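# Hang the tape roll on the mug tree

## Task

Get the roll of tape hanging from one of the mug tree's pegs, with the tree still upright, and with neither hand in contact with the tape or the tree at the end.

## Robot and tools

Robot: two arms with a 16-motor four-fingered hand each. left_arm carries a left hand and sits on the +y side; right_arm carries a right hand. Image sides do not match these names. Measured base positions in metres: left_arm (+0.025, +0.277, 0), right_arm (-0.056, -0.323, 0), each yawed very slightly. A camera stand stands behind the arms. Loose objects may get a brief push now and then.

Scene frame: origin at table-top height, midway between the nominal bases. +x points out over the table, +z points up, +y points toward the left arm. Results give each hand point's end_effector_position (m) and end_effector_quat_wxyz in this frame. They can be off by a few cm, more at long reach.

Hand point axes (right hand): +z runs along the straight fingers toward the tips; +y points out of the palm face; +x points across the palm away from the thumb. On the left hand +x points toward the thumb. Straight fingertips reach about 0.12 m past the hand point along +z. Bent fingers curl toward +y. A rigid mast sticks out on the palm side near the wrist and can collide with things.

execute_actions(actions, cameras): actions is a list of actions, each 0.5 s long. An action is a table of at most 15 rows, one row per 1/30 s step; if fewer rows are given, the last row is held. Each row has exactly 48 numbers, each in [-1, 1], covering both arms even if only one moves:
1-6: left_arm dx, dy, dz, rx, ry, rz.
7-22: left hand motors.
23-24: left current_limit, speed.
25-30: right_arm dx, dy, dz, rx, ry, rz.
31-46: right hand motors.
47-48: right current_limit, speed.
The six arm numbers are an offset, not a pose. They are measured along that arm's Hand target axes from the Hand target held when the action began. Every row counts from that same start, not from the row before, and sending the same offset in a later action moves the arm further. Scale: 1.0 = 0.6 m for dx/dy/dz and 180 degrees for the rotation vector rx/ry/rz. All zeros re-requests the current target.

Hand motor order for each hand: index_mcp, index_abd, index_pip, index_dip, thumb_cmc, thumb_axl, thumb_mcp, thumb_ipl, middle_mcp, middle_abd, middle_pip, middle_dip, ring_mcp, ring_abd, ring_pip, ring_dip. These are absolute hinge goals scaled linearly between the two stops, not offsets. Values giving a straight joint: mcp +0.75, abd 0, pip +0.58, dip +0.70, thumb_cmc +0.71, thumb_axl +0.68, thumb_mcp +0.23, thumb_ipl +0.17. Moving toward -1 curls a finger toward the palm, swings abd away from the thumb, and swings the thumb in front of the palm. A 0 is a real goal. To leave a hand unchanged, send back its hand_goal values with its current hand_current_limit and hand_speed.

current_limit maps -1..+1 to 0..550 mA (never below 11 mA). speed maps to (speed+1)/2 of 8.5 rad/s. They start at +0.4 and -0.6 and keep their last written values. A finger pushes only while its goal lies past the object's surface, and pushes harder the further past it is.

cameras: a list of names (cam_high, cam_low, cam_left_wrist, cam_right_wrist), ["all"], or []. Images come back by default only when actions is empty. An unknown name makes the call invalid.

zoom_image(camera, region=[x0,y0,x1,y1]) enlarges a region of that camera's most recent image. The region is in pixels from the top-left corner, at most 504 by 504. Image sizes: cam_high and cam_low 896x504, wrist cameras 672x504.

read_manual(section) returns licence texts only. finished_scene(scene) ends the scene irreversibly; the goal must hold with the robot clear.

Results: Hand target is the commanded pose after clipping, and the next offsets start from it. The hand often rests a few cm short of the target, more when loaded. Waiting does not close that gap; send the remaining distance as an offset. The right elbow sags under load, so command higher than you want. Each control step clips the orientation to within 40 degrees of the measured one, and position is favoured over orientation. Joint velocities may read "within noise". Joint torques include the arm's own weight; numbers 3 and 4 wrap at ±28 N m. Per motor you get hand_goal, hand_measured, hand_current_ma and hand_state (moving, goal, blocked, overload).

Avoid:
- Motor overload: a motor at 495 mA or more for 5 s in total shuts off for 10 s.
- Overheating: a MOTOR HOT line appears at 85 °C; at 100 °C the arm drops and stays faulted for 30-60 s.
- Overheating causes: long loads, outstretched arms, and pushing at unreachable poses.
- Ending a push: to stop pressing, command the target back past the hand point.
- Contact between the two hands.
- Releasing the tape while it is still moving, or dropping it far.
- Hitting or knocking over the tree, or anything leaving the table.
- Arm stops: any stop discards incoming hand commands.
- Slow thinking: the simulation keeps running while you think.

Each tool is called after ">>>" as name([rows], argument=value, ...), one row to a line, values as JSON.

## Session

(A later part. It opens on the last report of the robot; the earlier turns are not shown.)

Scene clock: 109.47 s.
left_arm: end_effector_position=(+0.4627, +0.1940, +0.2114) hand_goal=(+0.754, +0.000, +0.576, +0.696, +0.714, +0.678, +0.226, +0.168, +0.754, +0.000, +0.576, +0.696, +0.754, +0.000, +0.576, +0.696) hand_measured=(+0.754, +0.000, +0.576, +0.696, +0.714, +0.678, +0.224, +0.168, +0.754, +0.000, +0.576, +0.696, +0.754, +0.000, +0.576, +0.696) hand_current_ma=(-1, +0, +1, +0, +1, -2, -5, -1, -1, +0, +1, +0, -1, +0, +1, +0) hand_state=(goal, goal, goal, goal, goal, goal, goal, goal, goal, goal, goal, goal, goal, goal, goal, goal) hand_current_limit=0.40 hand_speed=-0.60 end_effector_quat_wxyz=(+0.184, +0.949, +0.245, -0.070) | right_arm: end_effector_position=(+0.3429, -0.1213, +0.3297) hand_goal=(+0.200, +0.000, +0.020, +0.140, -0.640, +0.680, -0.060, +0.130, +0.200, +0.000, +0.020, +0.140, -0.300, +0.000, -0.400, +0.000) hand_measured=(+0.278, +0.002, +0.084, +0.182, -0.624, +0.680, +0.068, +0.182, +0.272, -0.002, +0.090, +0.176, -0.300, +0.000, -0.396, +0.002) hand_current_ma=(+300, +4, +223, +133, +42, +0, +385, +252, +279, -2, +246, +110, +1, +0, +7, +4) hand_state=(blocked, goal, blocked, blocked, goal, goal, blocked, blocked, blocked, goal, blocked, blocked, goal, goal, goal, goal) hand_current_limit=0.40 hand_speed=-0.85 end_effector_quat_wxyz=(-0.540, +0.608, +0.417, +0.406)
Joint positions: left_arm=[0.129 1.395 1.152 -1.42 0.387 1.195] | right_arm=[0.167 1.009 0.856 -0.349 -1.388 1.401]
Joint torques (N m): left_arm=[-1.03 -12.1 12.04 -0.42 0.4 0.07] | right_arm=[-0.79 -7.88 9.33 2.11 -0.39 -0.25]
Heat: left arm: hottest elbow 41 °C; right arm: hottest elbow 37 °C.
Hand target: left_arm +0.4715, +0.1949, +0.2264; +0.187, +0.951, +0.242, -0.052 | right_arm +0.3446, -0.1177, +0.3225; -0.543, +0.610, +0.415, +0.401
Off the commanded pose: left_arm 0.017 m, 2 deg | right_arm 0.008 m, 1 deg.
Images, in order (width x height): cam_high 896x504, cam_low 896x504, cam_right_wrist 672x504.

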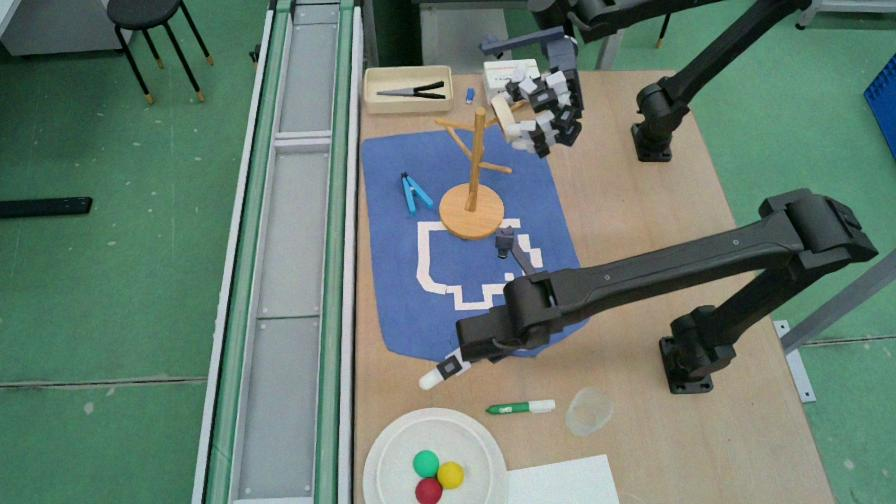

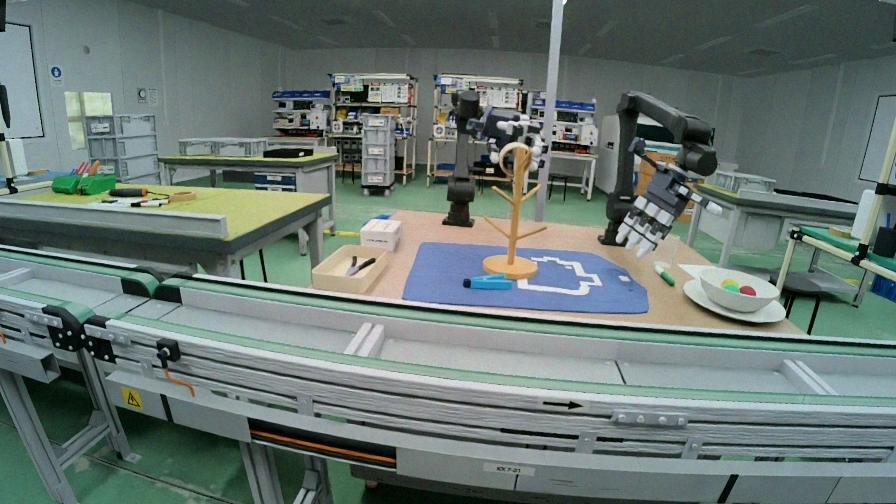

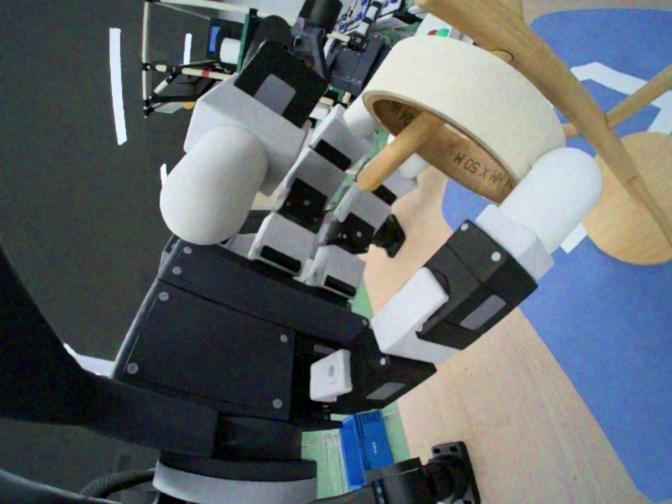

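>>> execute_actions([
  [[0,0,0,0,0,0,0.754,0,0.576,0.696,0.714,0.678,0.226,0.168,0.754,0,0.576,0.696,0.754,0,0.576,0.696,0.4,-0.6,-0.0129,0.0033,0.0012,0,0,0,0.2,0,0.02,0.14,-0.64,0.68,-0.06,0.13,0.2,0,0.02,0.14,-0.3,0,-0.4,0,0.4,-0.85]],
], cameras=["cam_high","cam_low","cam_right_wrist"])

>>> zoom_image(camera="cam_low", region=[460, 100, 560, 200])

>>> zoom_image(camera="cam_right_wrist", region=[330, 0, 672, 260])

>>> zoom_image(camera="cam_high", region=[440, 50, 620, 170])

Scene clock: 111.53 s.
left_arm: end_effector_position=(+0.4627, +0.1940, +0.2114) hand_goal=(+0.754, +0.000, +0.576, +0.696, +0.714, +0.678, +0.226, +0.168, +0.754, +0.000, +0.576, +0.696, +0.754, +0.000, +0.576, +0.696) hand_measured=(+0.754, +0.000, +0.576, +0.696, +0.714, +0.678, +0.224, +0.168, +0.754, +0.000, +0.576, +0.696, +0.754, +0.000, +0.576, +0.696) hand_current_ma=(-1, +0, +1, +0, +1, -2, -5, -1, -1, +0, +1, +0, -1, +0, +1, +0) hand_state=(goal, goal, goal, goal, goal, goal, goal, goal, goal, goal, goal, goal, goal, goal, goal, goal) hand_current_limit=0.40 hand_speed=-0.60 end_effector_quat_wxyz=(+0.184, +0.949, +0.245, -0.070) | right_arm: end_effector_position=(+0.3420, -0.1213, +0.3223) hand_goal=(+0.200, +0.000, +0.020, +0.140, -0.640, +0.680, -0.060, +0.130, +0.200, +0.000, +0.020, +0.140, -0.300, +0.000, -0.400, +0.000) hand_measured=(+0.278, +0.002, +0.084, +0.182, -0.624, +0.680, +0.068, +0.182, +0.272, -0.002, +0.090, +0.176, -0.300, +0.000, -0.396, +0.002) hand_current_ma=(+300, +4, +223, +133, +42, +0, +385, +252, +279, -2, +246, +110, +1, +0, +7, +4) hand_state=(blocked, goal, blocked, blocked, goal, goal, blocked, blocked, blocked, goal, blocked, blocked, goal, goal, goal, goal) hand_current_limit=0.40 hand_speed=-0.85 end_effector_quat_wxyz=(-0.540, +0.608, +0.417, +0.407)
Joint positions: left_arm=[0.129 1.395 1.152 -1.42 0.387 1.195] | right_arm=[0.168 1.009 0.836 -0.325 -1.387 1.403]
Joint torques (N m): left_arm=[-0.79 -11.81 11.92 -0.43 0.39 0.07] | right_arm=[-0.03 -7.71 9.16 2.25 -0.41 -0.25]
Heat: left arm: hottest elbow 41 °C; right arm: hottest elbow 38 °C.
Hand target: left_arm +0.4715, +0.1949, +0.2264; +0.187, +0.951, +0.242, -0.052 | right_arm +0.3439, -0.1177, +0.3144; -0.543, +0.610, +0.415, +0.401
Off the commanded pose: left_arm 0.017 m, 2 deg | right_arm 0.009 m, 1 deg.
Images, in order (width x height): cam_high 896x504, cam_low 896x504, cam_right_wrist 672x504.

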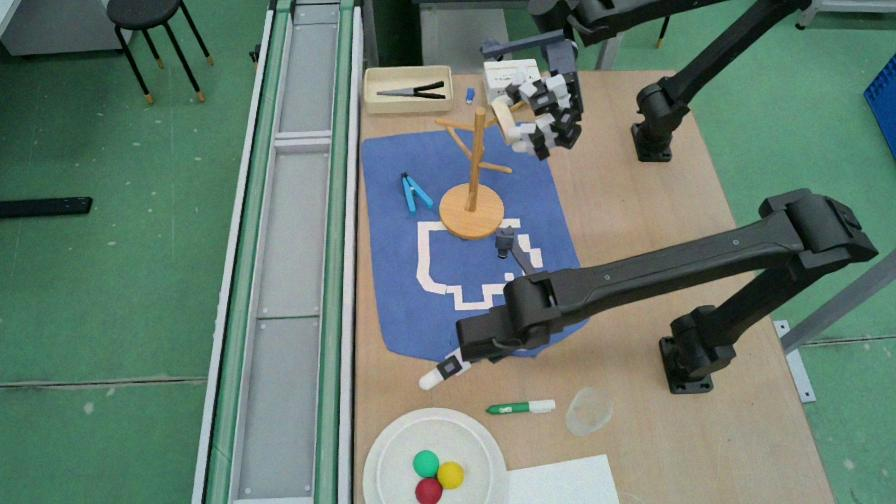

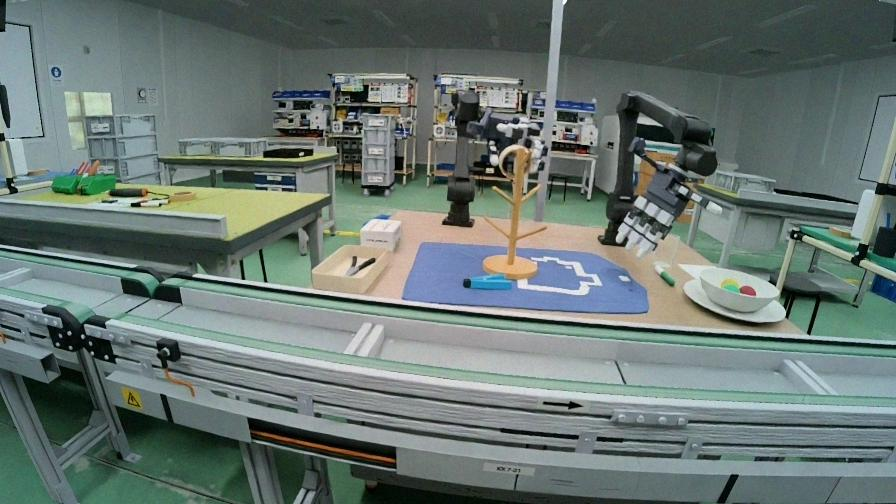

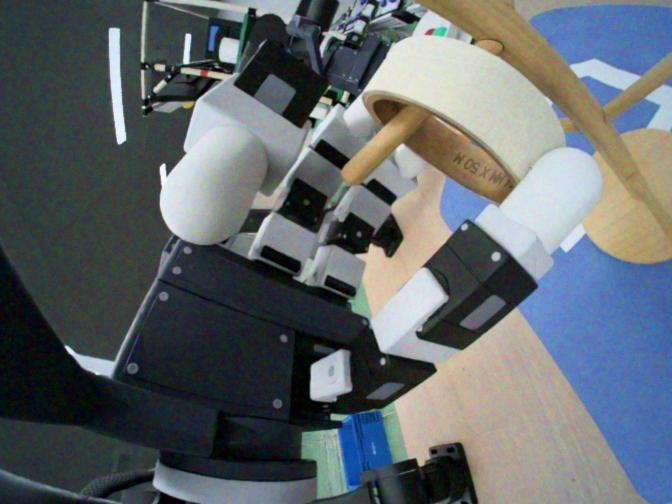

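Scaled by 5.040 from the camera's 896x504 image, which has a finer 1280x720 frame.

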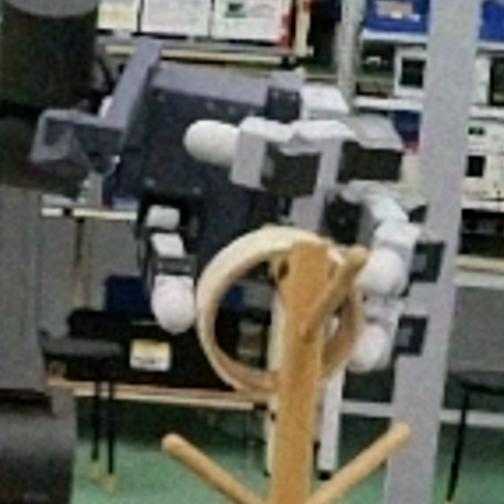

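Scaled by 1.474 from the camera's 672x504 image, which has a finer 960x720 frame.

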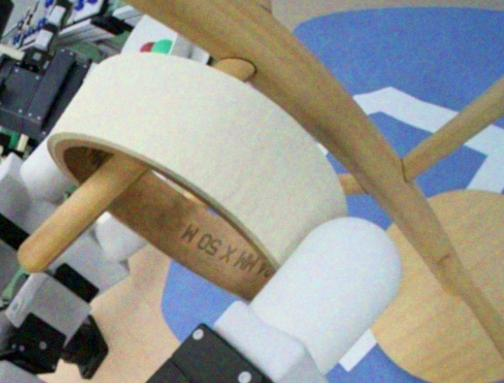

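Scaled by 2.800 from the camera's 896x504 image, which has a finer 1280x720 frame.

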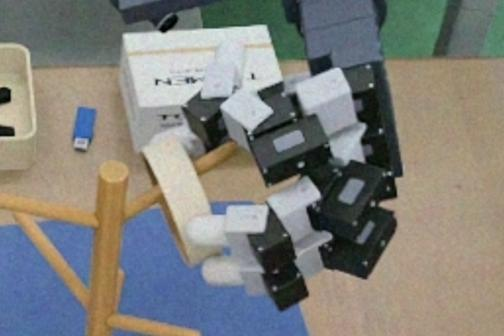

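>>> execute_actions([
  [[0,0,0,0,0,0,0.754,0,0.576,0.696,0.714,0.678,0.226,0.168,0.754,0,0.576,0.696,0.754,0,0.576,0.696,0.4,-0.6,-0.0097,0.0025,0.0009,0,0,0,0.2,0,0.02,0.14,-0.64,0.68,-0.06,0.13,0.2,0,0.02,0.14,-0.3,0,-0.4,0,0.4,-0.85]],
])

Scene clock: 113.27 s.
left_arm: end_effector_position=(+0.4627, +0.1940, +0.2114) hand_goal=(+0.754, +0.000, +0.576, +0.696, +0.714, +0.678, +0.226, +0.168, +0.754, +0.000, +0.576, +0.696, +0.754, +0.000, +0.576, +0.696) hand_measured=(+0.754, +0.000, +0.576, +0.696, +0.714, +0.678, +0.224, +0.168, +0.754, +0.000, +0.576, +0.696, +0.754, +0.000, +0.576, +0.696) hand_current_ma=(-1, +0, +1, +0, +1, -2, -5, -1, -1, +0, +1, +0, -1, +0, +1, +0) hand_state=(goal, goal, goal, goal, goal, goal, goal, goal, goal, goal, goal, goal, goal, goal, goal, goal) hand_current_limit=0.40 hand_speed=-0.60 end_effector_quat_wxyz=(+0.184, +0.949, +0.245, -0.070) | right_arm: end_effector_position=(+0.3416, -0.1212, +0.3164) hand_goal=(+0.200, +0.000, +0.020, +0.140, -0.640, +0.680, -0.060, +0.130, +0.200, +0.000, +0.020, +0.140, -0.300, +0.000, -0.400, +0.000) hand_measured=(+0.278, +0.002, +0.084, +0.182, -0.624, +0.680, +0.068, +0.182, +0.272, -0.002, +0.090, +0.176, -0.300, +0.000, -0.396, +0.002) hand_current_ma=(+300, +4, +223, +133, +42, +0, +385, +252, +279, -2, +246, +110, +1, +0, +7, +4) hand_state=(blocked, goal, blocked, blocked, goal, goal, blocked, blocked, blocked, goal, blocked, blocked, goal, goal, goal, goal) hand_current_limit=0.40 hand_speed=-0.85 end_effector_quat_wxyz=(-0.540, +0.608, +0.417, +0.407)
Joint positions: left_arm=[0.129 1.395 1.152 -1.42 0.387 1.195] | right_arm=[0.168 1.011 0.821 -0.307 -1.387 1.404]
Joint torques (N m): left_arm=[-0.79 -11.87 12 -0.39 0.41 0.08] | right_arm=[-0.56 -7.24 9.2 2.15 -0.33 -0.23]
Heat: left arm: hottest elbow 41 °C; right arm: hottest elbow 38 °C.
Hand target: left_arm +0.4715, +0.1949, +0.2264; +0.187, +0.951, +0.242, -0.052 | right_arm +0.3433, -0.1175, +0.3083; -0.543, +0.610, +0.415, +0.401
Off the commanded pose: left_arm 0.017 m, 2 deg | right_arm 0.009 m, 1 deg.

>>> execute_actions([
  [[0,0,0,0,0,0,0.754,0,0.576,0.696,0.714,0.678,0.226,0.168,0.754,0,0.576,0.696,0.754,0,0.576,0.696,0.4,-0.6,-0.0097,0.0025,0.0009,0,0,0,0.2,0,0.02,0.14,-0.64,0.68,-0.06,0.13,0.2,0,0.02,0.14,-0.3,0,-0.4,0,0.4,-0.85]],
], cameras=["cam_low","cam_right_wrist"])

>>> zoom_image(camera="cam_low", region=[460, 100, 560, 200])

>>> zoom_image(camera="cam_right_wrist", region=[330, 0, 672, 260])

Scene clock: 114.77 s.
left_arm: end_effector_position=(+0.4627, +0.1940, +0.2114) hand_goal=(+0.754, +0.000, +0.576, +0.696, +0.714, +0.678, +0.226, +0.168, +0.754, +0.000, +0.576, +0.696, +0.754, +0.000, +0.576, +0.696) hand_measured=(+0.754, +0.000, +0.576, +0.696, +0.714, +0.678, +0.224, +0.168, +0.754, +0.000, +0.576, +0.696, +0.754, +0.000, +0.576, +0.696) hand_current_ma=(-1, +0, +1, +0, +1, -2, -5, -1, -1, +0, +1, +0, -1, +0, +1, +0) hand_state=(goal, goal, goal, goal, goal, goal, goal, goal, goal, goal, goal, goal, goal, goal, goal, goal) hand_current_limit=0.40 hand_speed=-0.60 end_effector_quat_wxyz=(+0.184, +0.949, +0.245, -0.070) | right_arm: end_effector_position=(+0.3414, -0.1211, +0.3123) hand_goal=(+0.200, +0.000, +0.020, +0.140, -0.640, +0.680, -0.060, +0.130, +0.200, +0.000, +0.020, +0.140, -0.300, +0.000, -0.400, +0.000) hand_measured=(+0.278, +0.002, +0.084, +0.182, -0.624, +0.680, +0.068, +0.182, +0.272, -0.002, +0.090, +0.176, -0.300, +0.000, -0.396, +0.002) hand_current_ma=(+300, +4, +223, +132, +40, +0, +385, +252, +279, -2, +246, +110, +1, +0, +7, +4) hand_state=(blocked, goal, blocked, blocked, goal, goal, blocked, blocked, blocked, goal, blocked, blocked, goal, goal, goal, goal) hand_current_limit=0.40 hand_speed=-0.85 end_effector_quat_wxyz=(-0.539, +0.607, +0.418, +0.408)
Joint positions: left_arm=[0.129 1.395 1.152 -1.42 0.387 1.195] | right_arm=[0.169 1.012 0.809 -0.29 -1.387 1.405]
Joint torques (N m): left_arm=[-0.62 -11.93 12.01 -0.43 0.4 0.07] | right_arm=[-0.85 -7.41 8.98 2.19 -0.37 -0.26]
Heat: left arm: hottest elbow 41 °C; right arm: hottest elbow 38 °C.
Hand target: left_arm +0.4715, +0.1949, +0.2264; +0.187, +0.951, +0.242, -0.052 | right_arm +0.3428, -0.1175, +0.3024; -0.543, +0.610, +0.415, +0.401
Off the commanded pose: left_arm 0.017 m, 2 deg | right_arm 0.011 m, 1 deg.
Images, in order (width x height): cam_low 896x504, cam_right_wrist 672x504.

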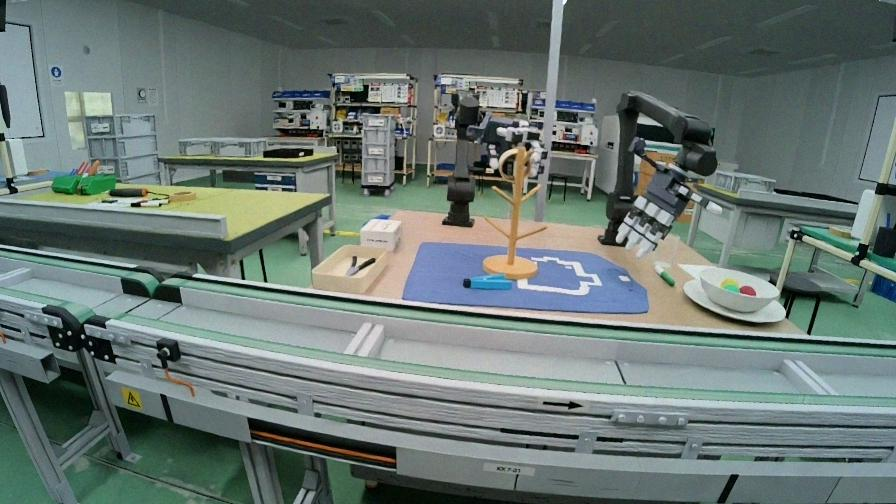

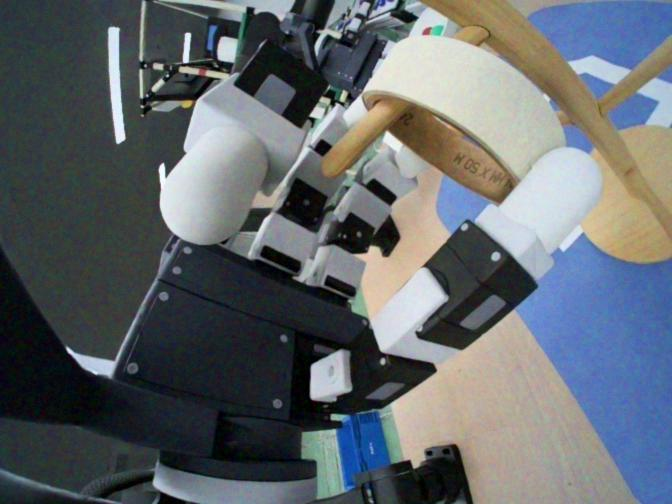

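Scaled by 5.040 from the camera's 896x504 image, which has a finer 1280x720 frame.

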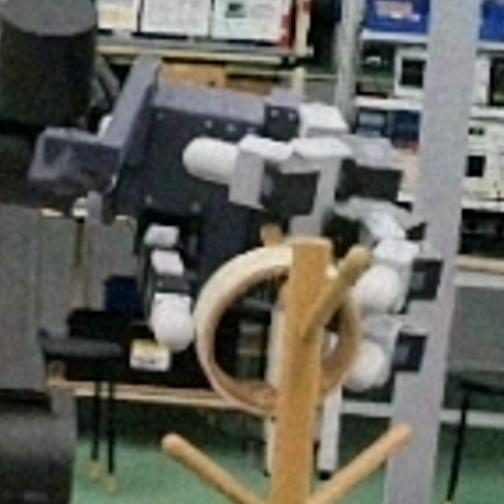

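Scaled by 1.474 from the camera's 672x504 image, which has a finer 960x720 frame.

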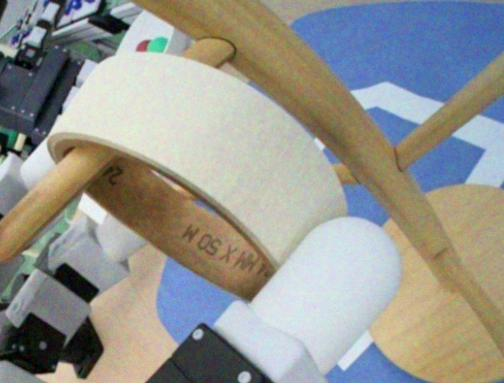

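>>> execute_actions([
  [[0,0,0,0,0,0,0.754,0,0.576,0.696,0.714,0.678,0.226,0.168,0.754,0,0.576,0.696,0.754,0,0.576,0.696,0.4,-0.6,-0.0081,0.0021,0.0007,0,0,0,0.2,0,0.02,0.14,-0.64,0.68,-0.06,0.13,0.2,0,0.02,0.14,-0.3,0,-0.4,0,0.4,-0.85]],
])

Scene clock: 116.07 s.
left_arm: end_effector_position=(+0.4627, +0.1940, +0.2114) hand_goal=(+0.754, +0.000, +0.576, +0.696, +0.714, +0.678, +0.226, +0.168, +0.754, +0.000, +0.576, +0.696, +0.754, +0.000, +0.576, +0.696) hand_measured=(+0.754, +0.000, +0.576, +0.696, +0.714, +0.678, +0.224, +0.168, +0.754, +0.000, +0.576, +0.696, +0.754, +0.000, +0.576, +0.696) hand_current_ma=(-1, +0, +1, +0, +1, -2, -5, -1, -1, +0, +1, +0, -1, +0, +1, +0) hand_state=(goal, goal, goal, goal, goal, goal, goal, goal, goal, goal, goal, goal, goal, goal, goal, goal) hand_current_limit=0.40 hand_speed=-0.60 end_effector_quat_wxyz=(+0.184, +0.949, +0.245, -0.070) | right_arm: end_effector_position=(+0.3416, -0.1211, +0.3104) hand_goal=(+0.200, +0.000, +0.020, +0.140, -0.640, +0.680, -0.060, +0.130, +0.200, +0.000, +0.020, +0.140, -0.300, +0.000, -0.400, +0.000) hand_measured=(+0.278, +0.002, +0.084, +0.182, -0.626, +0.680, +0.068, +0.182, +0.272, -0.002, +0.090, +0.176, -0.300, +0.000, -0.396, +0.002) hand_current_ma=(+300, +4, +223, +130, +37, +0, +385, +252, +279, -2, +246, +110, +1, +0, +7, +4) hand_state=(blocked, goal, blocked, blocked, goal, goal, blocked, blocked, blocked, goal, blocked, blocked, goal, goal, goal, goal) hand_current_limit=0.40 hand_speed=-0.85 end_effector_quat_wxyz=(-0.537, +0.605, +0.421, +0.411)
Joint positions: left_arm=[0.129 1.395 1.152 -1.42 0.387 1.195] | right_arm=[0.169 1.012 0.8 -0.27 -1.387 1.405]
Joint torques (N m): left_arm=[-1.03 -11.75 11.92 -0.39 0.4 0.08] | right_arm=[-0.73 -6.77 8.87 1.92 -0.3 -0.24]
Heat: left arm: hottest elbow 41 °C; right arm: hottest elbow 38 °C.
Hand target: left_arm +0.4715, +0.1949, +0.2264; +0.187, +0.951, +0.242, -0.052 | right_arm +0.3424, -0.1175, +0.2974; -0.543, +0.610, +0.415, +0.401
Off the commanded pose: left_arm 0.017 m, 2 deg | right_arm 0.014 m, 2 deg.

>>> execute_actions([
  [[0,0,0,0,0,0,0.754,0,0.576,0.696,0.714,0.678,0.226,0.168,0.754,0,0.576,0.696,0.754,0,0.576,0.696,0.4,-0.6,0,0,0,0,0,0,0.28,0,0.09,0.18,-0.64,0.68,0.05,0.17,0.28,0,0.09,0.18,-0.3,0,-0.4,0,0.4,-0.9]],
  [[0,0,0,0,0,0,0.754,0,0.576,0.696,0.714,0.678,0.226,0.168,0.754,0,0.576,0.696,0.754,0,0.576,0.696,0.4,-0.6,0,0,0,0,0,0,0.33,0,0.13,0.21,-0.64,0.68,0.1,0.17,0.33,0,0.13,0.21,-0.3,0,-0.4,0,0.4,-0.9]],
  [[0,0,0,0,0,0,0.754,0,0.576,0.696,0.714,0.678,0.226,0.168,0.754,0,0.576,0.696,0.754,0,0.576,0.696,0.4,-0.6,0,0,0,0,0,0,0.4,0,0.2,0.3,-0.64,0.68,0.2,0.17,0.4,0,0.2,0.3,-0.3,0,-0.4,0,0.4,-0.9]],
], cameras=["cam_low","cam_right_wrist","cam_high"])

>>> zoom_image(camera="cam_low", region=[460, 100, 560, 200])

>>> zoom_image(camera="cam_high", region=[440, 50, 620, 170])

Scene clock: 119.03 s.
left_arm: end_effector_position=(+0.4627, +0.1940, +0.2114) hand_goal=(+0.754, +0.000, +0.576, +0.696, +0.714, +0.678, +0.226, +0.168, +0.754, +0.000, +0.576, +0.696, +0.754, +0.000, +0.576, +0.696) hand_measured=(+0.754, +0.000, +0.576, +0.696, +0.714, +0.678, +0.224, +0.168, +0.754, +0.000, +0.576, +0.696, +0.754, +0.000, +0.576, +0.696) hand_current_ma=(-1, +0, +1, +0, +1, -2, -5, -1, -1, +0, +1, +0, -1, +0, +1, +0) hand_state=(goal, goal, goal, goal, goal, goal, goal, goal, goal, goal, goal, goal, goal, goal, goal, goal) hand_current_limit=0.40 hand_speed=-0.60 end_effector_quat_wxyz=(+0.184, +0.949, +0.245, -0.070) | right_arm: end_effector_position=(+0.3410, -0.1210, +0.3077) hand_goal=(+0.400, +0.000, +0.200, +0.300, -0.640, +0.680, +0.200, +0.170, +0.400, +0.000, +0.200, +0.300, -0.300, +0.000, -0.400, +0.000) hand_measured=(+0.392, +0.002, +0.196, +0.298, -0.626, +0.680, +0.198, +0.172, +0.394, +0.000, +0.196, +0.298, -0.300, +0.000, -0.396, +0.002) hand_current_ma=(-18, +4, -5, -5, +35, +0, -7, +5, -14, +1, -6, -4, +1, +0, +7, +4) hand_state=(goal, goal, goal, goal, goal, goal, goal, goal, goal, goal, goal, goal, goal, goal, goal, goal) hand_current_limit=0.40 hand_speed=-0.90 end_effector_quat_wxyz=(-0.538, +0.606, +0.419, +0.409)
Joint positions: left_arm=[0.129 1.395 1.152 -1.42 0.387 1.195] | right_arm=[0.169 1.014 0.795 -0.27 -1.387 1.405]
Joint torques (N m): left_arm=[-0.97 -11.99 12.01 -0.4 0.42 0.07] | right_arm=[-0.44 -6.59 8.98 2.1 -0.38 -0.19]
Heat: left arm: hottest elbow 41 °C; right arm: hottest elbow 38 °C.
Hand target: left_arm +0.4715, +0.1949, +0.2264; +0.187, +0.951, +0.242, -0.052 | right_arm +0.3424, -0.1175, +0.2973; -0.543, +0.610, +0.415, +0.401
Off the commanded pose: left_arm 0.017 m, 2 deg | right_arm 0.011 m, 1 deg.
Images, in order (width x height): cam_high 896x504, cam_low 896x504, cam_right_wrist 672x504.

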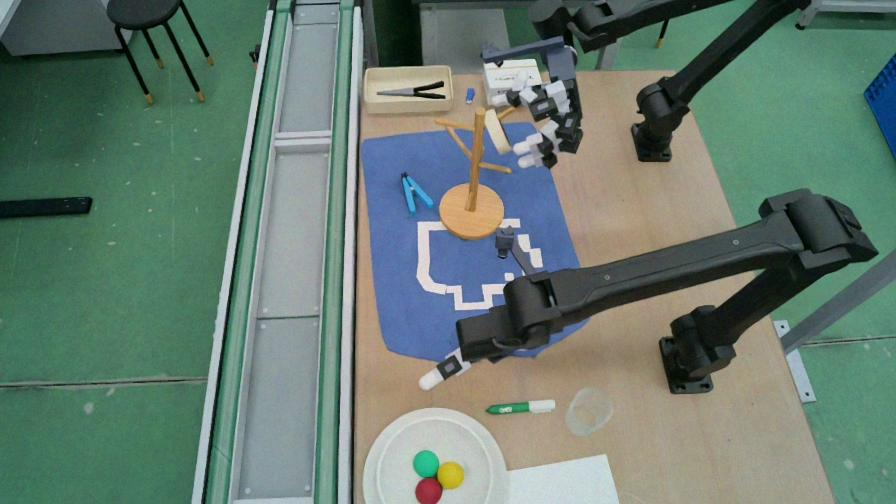

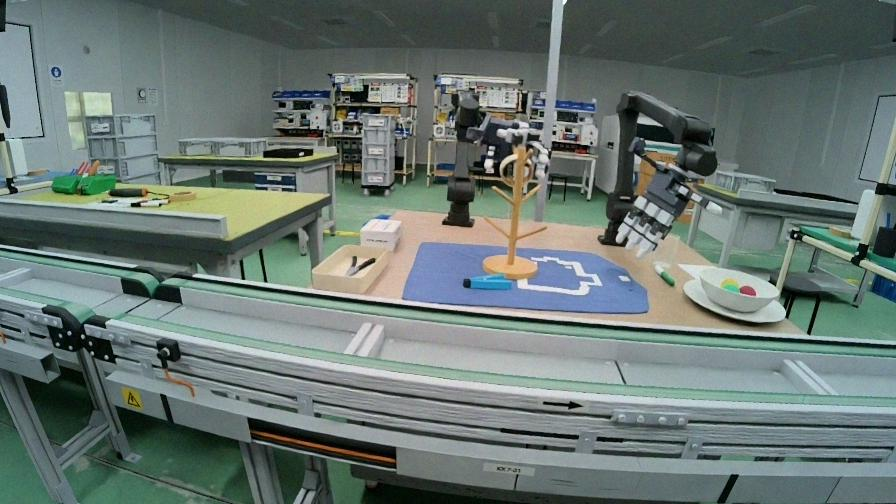

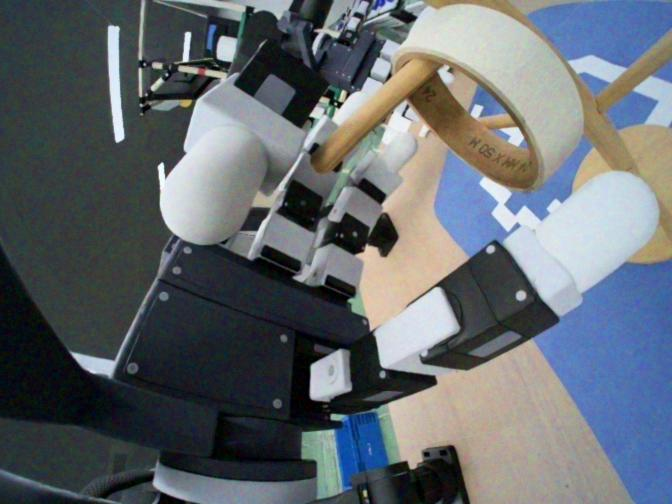

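Scaled by 5.040 from the camera's 896x504 image, which has a finer 1280x720 frame.

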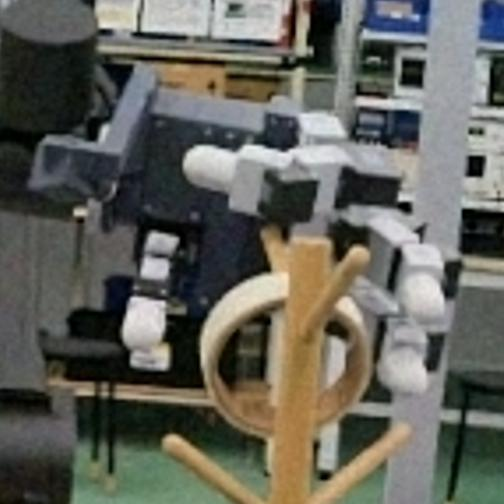

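Scaled by 2.800 from the camera's 896x504 image, which has a finer 1280x720 frame.

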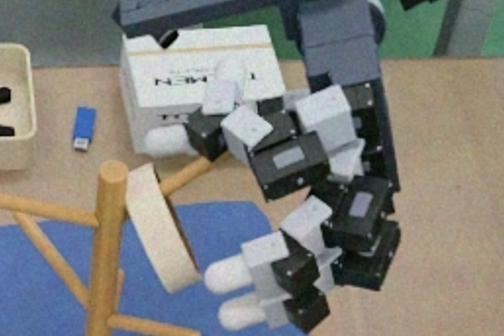

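>>> execute_actions([
  [[0,0,0,0,0,0,0.754,0,0.576,0.696,0.714,0.678,0.226,0.168,0.754,0,0.576,0.696,0.754,0,0.576,0.696,0.4,-0.6,0,0,0,0,0,0,0.5,0,0.3,0.4,-0.58,0.68,0.35,0.17,0.5,0,0.3,0.4,-0.3,0,-0.4,0,0.4,-0.8]],
  [[0,0,0,0,0,0,0.754,0,0.576,0.696,0.714,0.678,0.226,0.168,0.754,0,0.576,0.696,0.754,0,0.576,0.696,0.4,-0.6,0.003,-0.046,-0.02,0,0,0,0.5,0,0.3,0.4,-0.58,0.68,0.35,0.17,0.5,0,0.3,0.4,-0.3,0,-0.4,0,0.4,-0.8]],
  [[0,0,0,0,0,0,0.754,0,0.576,0.696,0.714,0.678,0.226,0.168,0.754,0,0.576,0.696,0.754,0,0.576,0.696,0.4,-0.6,0.003,-0.05,-0.018,0,0,0,0.5,0,0.3,0.4,-0.58,0.68,0.35,0.17,0.5,0,0.3,0.4,-0.3,0,-0.4,0,0.4,-0.8]],
], cameras=["cam_low","cam_right_wrist","cam_high"])

>>> zoom_image(camera="cam_high", region=[440, 50, 620, 170])

Scene clock: 123.03 s.
left_arm: end_effector_position=(+0.4627, +0.1940, +0.2114) hand_goal=(+0.754, +0.000, +0.576, +0.696, +0.714, +0.678, +0.226, +0.168, +0.754, +0.000, +0.576, +0.696, +0.754, +0.000, +0.576, +0.696) hand_measured=(+0.754, +0.000, +0.576, +0.696, +0.714, +0.678, +0.224, +0.168, +0.754, +0.000, +0.576, +0.696, +0.754, +0.000, +0.576, +0.696) hand_current_ma=(-1, +0, +1, +0, +1, -2, -5, -1, -1, +0, +1, +0, -1, +0, +1, +0) hand_state=(goal, goal, goal, goal, goal, goal, goal, goal, goal, goal, goal, goal, goal, goal, goal, goal) hand_current_limit=0.40 hand_speed=-0.60 end_effector_quat_wxyz=(+0.184, +0.949, +0.245, -0.070) | right_arm: end_effector_position=(+0.2872, -0.1334, +0.3197) hand_goal=(+0.500, +0.000, +0.300, +0.400, -0.580, +0.680, +0.350, +0.170, +0.500, +0.000, +0.300, +0.400, -0.300, +0.000, -0.400, +0.000) hand_measured=(+0.492, +0.002, +0.296, +0.398, -0.574, +0.680, +0.346, +0.172, +0.494, +0.002, +0.296, +0.398, -0.300, +0.000, -0.396, +0.002) hand_current_ma=(-20, +4, -6, -5, +15, +0, -8, +4, -15, +2, -7, -5, +0, +0, +6, +4) hand_state=(goal, goal, goal, goal, goal, goal, goal, goal, goal, goal, goal, goal, goal, goal, goal, goal) hand_current_limit=0.40 hand_speed=-0.80 end_effector_quat_wxyz=(+0.546, -0.610, -0.413, -0.398)
Joint positions: left_arm=[0.129 1.395 1.152 -1.42 0.387 1.195] | right_arm=[0.143 0.853 0.764 -0.507 -1.416 1.325]
Joint torques (N m): left_arm=[-0.79 -11.63 11.95 -0.38 0.39 0.08] | right_arm=[-2.26 -6.53 10.36 1.17 -0.63 -0.46]
Heat: left arm: hottest elbow 41 °C; right arm: hottest elbow 38 °C.
Hand target: left_arm +0.4715, +0.1949, +0.2264; +0.187, +0.951, +0.242, -0.052 | right_arm +0.2884, -0.1362, +0.3218; -0.543, +0.610, +0.415, +0.401
Off the commanded pose: left_arm 0.017 m, 2 deg | right_arm 0.004 m, 0 deg.
Images, in order (width x height): cam_high 896x504, cam_low 896x504, cam_right_wrist 672x504.

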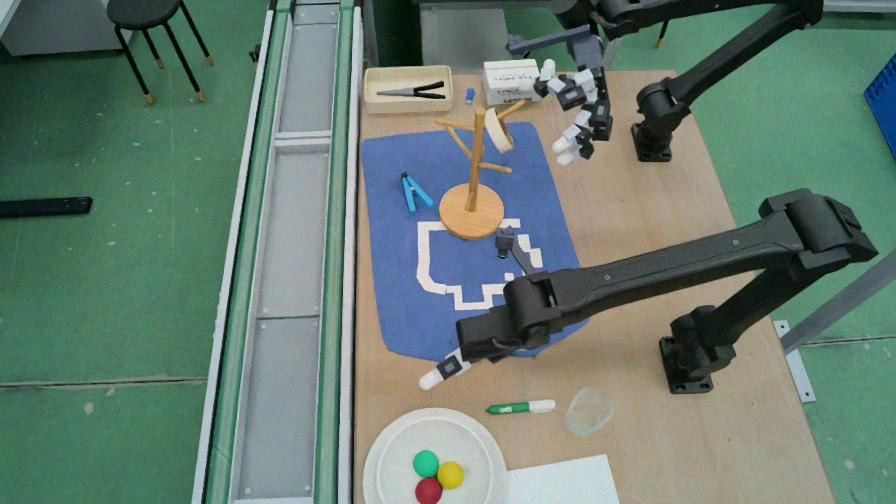

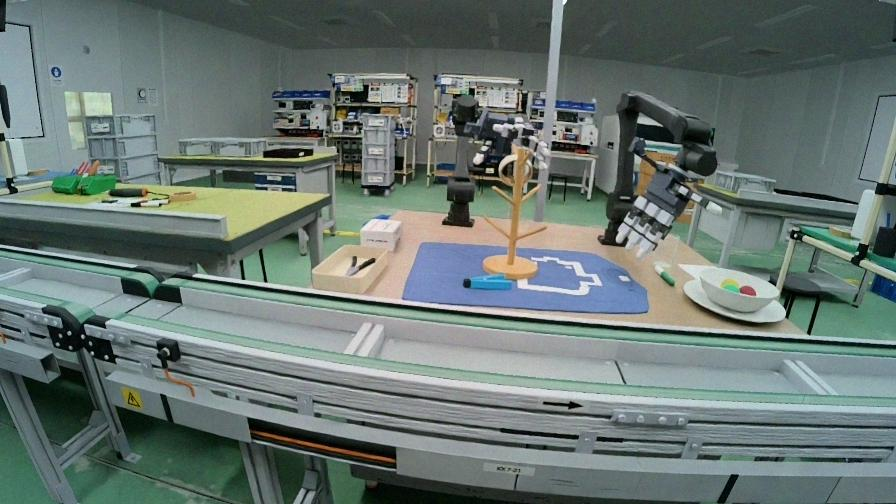

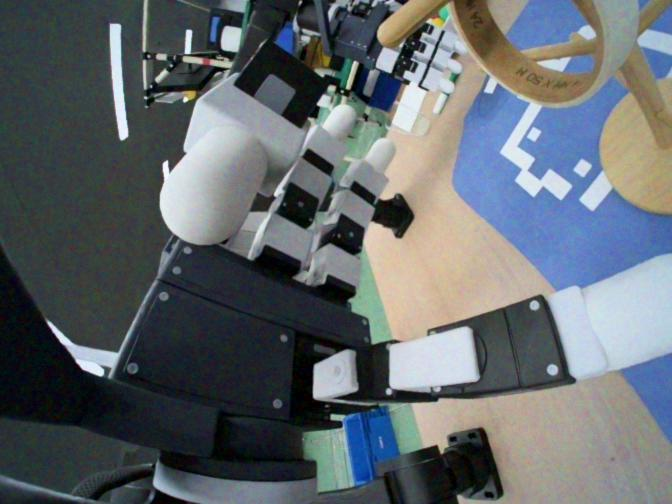

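Scaled by 2.800 from the camera's 896x504 image, which has a finer 1280x720 frame.

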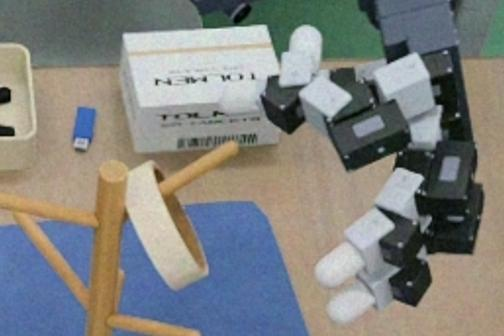

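>>> execute_actions([
  [[0,0,0,0,0,0,0.754,0,0.576,0.696,0.714,0.678,0.226,0.168,0.754,0,0.576,0.696,0.754,0,0.576,0.696,0.4,-0.6,0.003,-0.055,-0.018,0,0,0,0.5,0,0.3,0.4,-0.58,0.68,0.35,0.17,0.5,0,0.3,0.4,-0.3,0,-0.4,0,0.4,-0.8]],
], cameras=["cam_high"])

Scene clock: 124.63 s.
left_arm: end_effector_position=(+0.4627, +0.1940, +0.2114) hand_goal=(+0.754, +0.000, +0.576, +0.696, +0.714, +0.678, +0.226, +0.168, +0.754, +0.000, +0.576, +0.696, +0.754, +0.000, +0.576, +0.696) hand_measured=(+0.754, +0.000, +0.576, +0.696, +0.714, +0.678, +0.224, +0.168, +0.754, +0.000, +0.576, +0.696, +0.754, +0.000, +0.576, +0.696) hand_current_ma=(-1, +0, +1, +0, +1, -2, -5, -1, -1, +0, +1, +0, -1, +0, +1, +0) hand_state=(goal, goal, goal, goal, goal, goal, goal, goal, goal, goal, goal, goal, goal, goal, goal, goal) hand_current_limit=0.40 hand_speed=-0.60 end_effector_quat_wxyz=(+0.184, +0.949, +0.245, -0.070) | right_arm: end_effector_position=(+0.2547, -0.1422, +0.3301) hand_goal=(+0.500, +0.000, +0.300, +0.400, -0.580, +0.680, +0.350, +0.170, +0.500, +0.000, +0.300, +0.400, -0.300, +0.000, -0.400, +0.000) hand_measured=(+0.492, +0.002, +0.296, +0.398, -0.574, +0.680, +0.346, +0.172, +0.494, +0.002, +0.296, +0.398, -0.300, +0.000, -0.396, +0.002) hand_current_ma=(-19, +4, -6, -5, +15, +0, -8, +4, -14, +2, -7, -5, +0, +0, +6, +4) hand_state=(goal, goal, goal, goal, goal, goal, goal, goal, goal, goal, goal, goal, goal, goal, goal, goal) hand_current_limit=0.40 hand_speed=-0.80 end_effector_quat_wxyz=(+0.546, -0.611, -0.411, -0.398)
Joint positions: left_arm=[0.129 1.395 1.152 -1.42 0.387 1.195] | right_arm=[0.119 0.756 0.763 -0.69 -1.434 1.24]
Joint torques (N m): left_arm=[-0.5 -12.1 12.04 -0.4 0.41 0.08] | right_arm=[-2.26 -4.37 10.78 1.09 -0.76 -0.45]
Heat: left arm: hottest elbow 41 °C; right arm: hottest elbow 38 °C.
Hand target: left_arm +0.4715, +0.1949, +0.2264; +0.187, +0.951, +0.242, -0.052 | right_arm +0.2576, -0.1447, +0.3353; -0.543, +0.610, +0.415, +0.401
Off the commanded pose: left_arm 0.017 m, 2 deg | right_arm 0.006 m, 1 deg.
Images, in order (width x height): cam_high 896x504.

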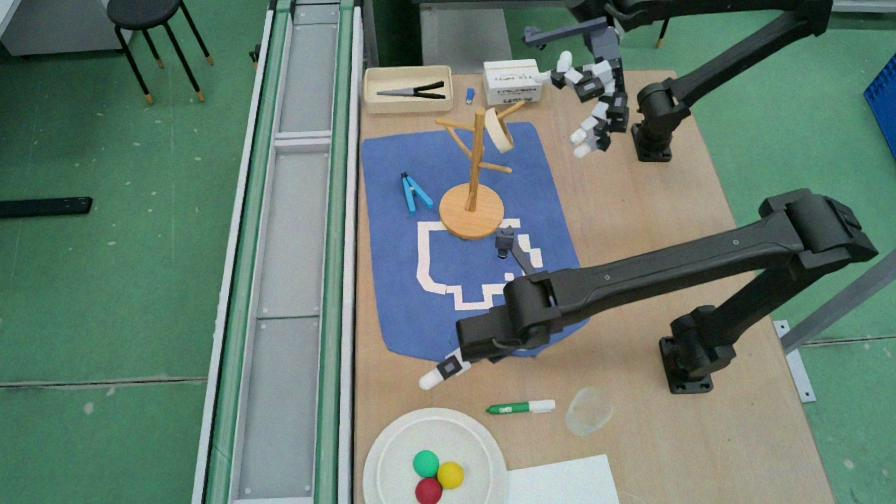

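>>> finished_scene(scene=3)

The scene is finished: the task was done.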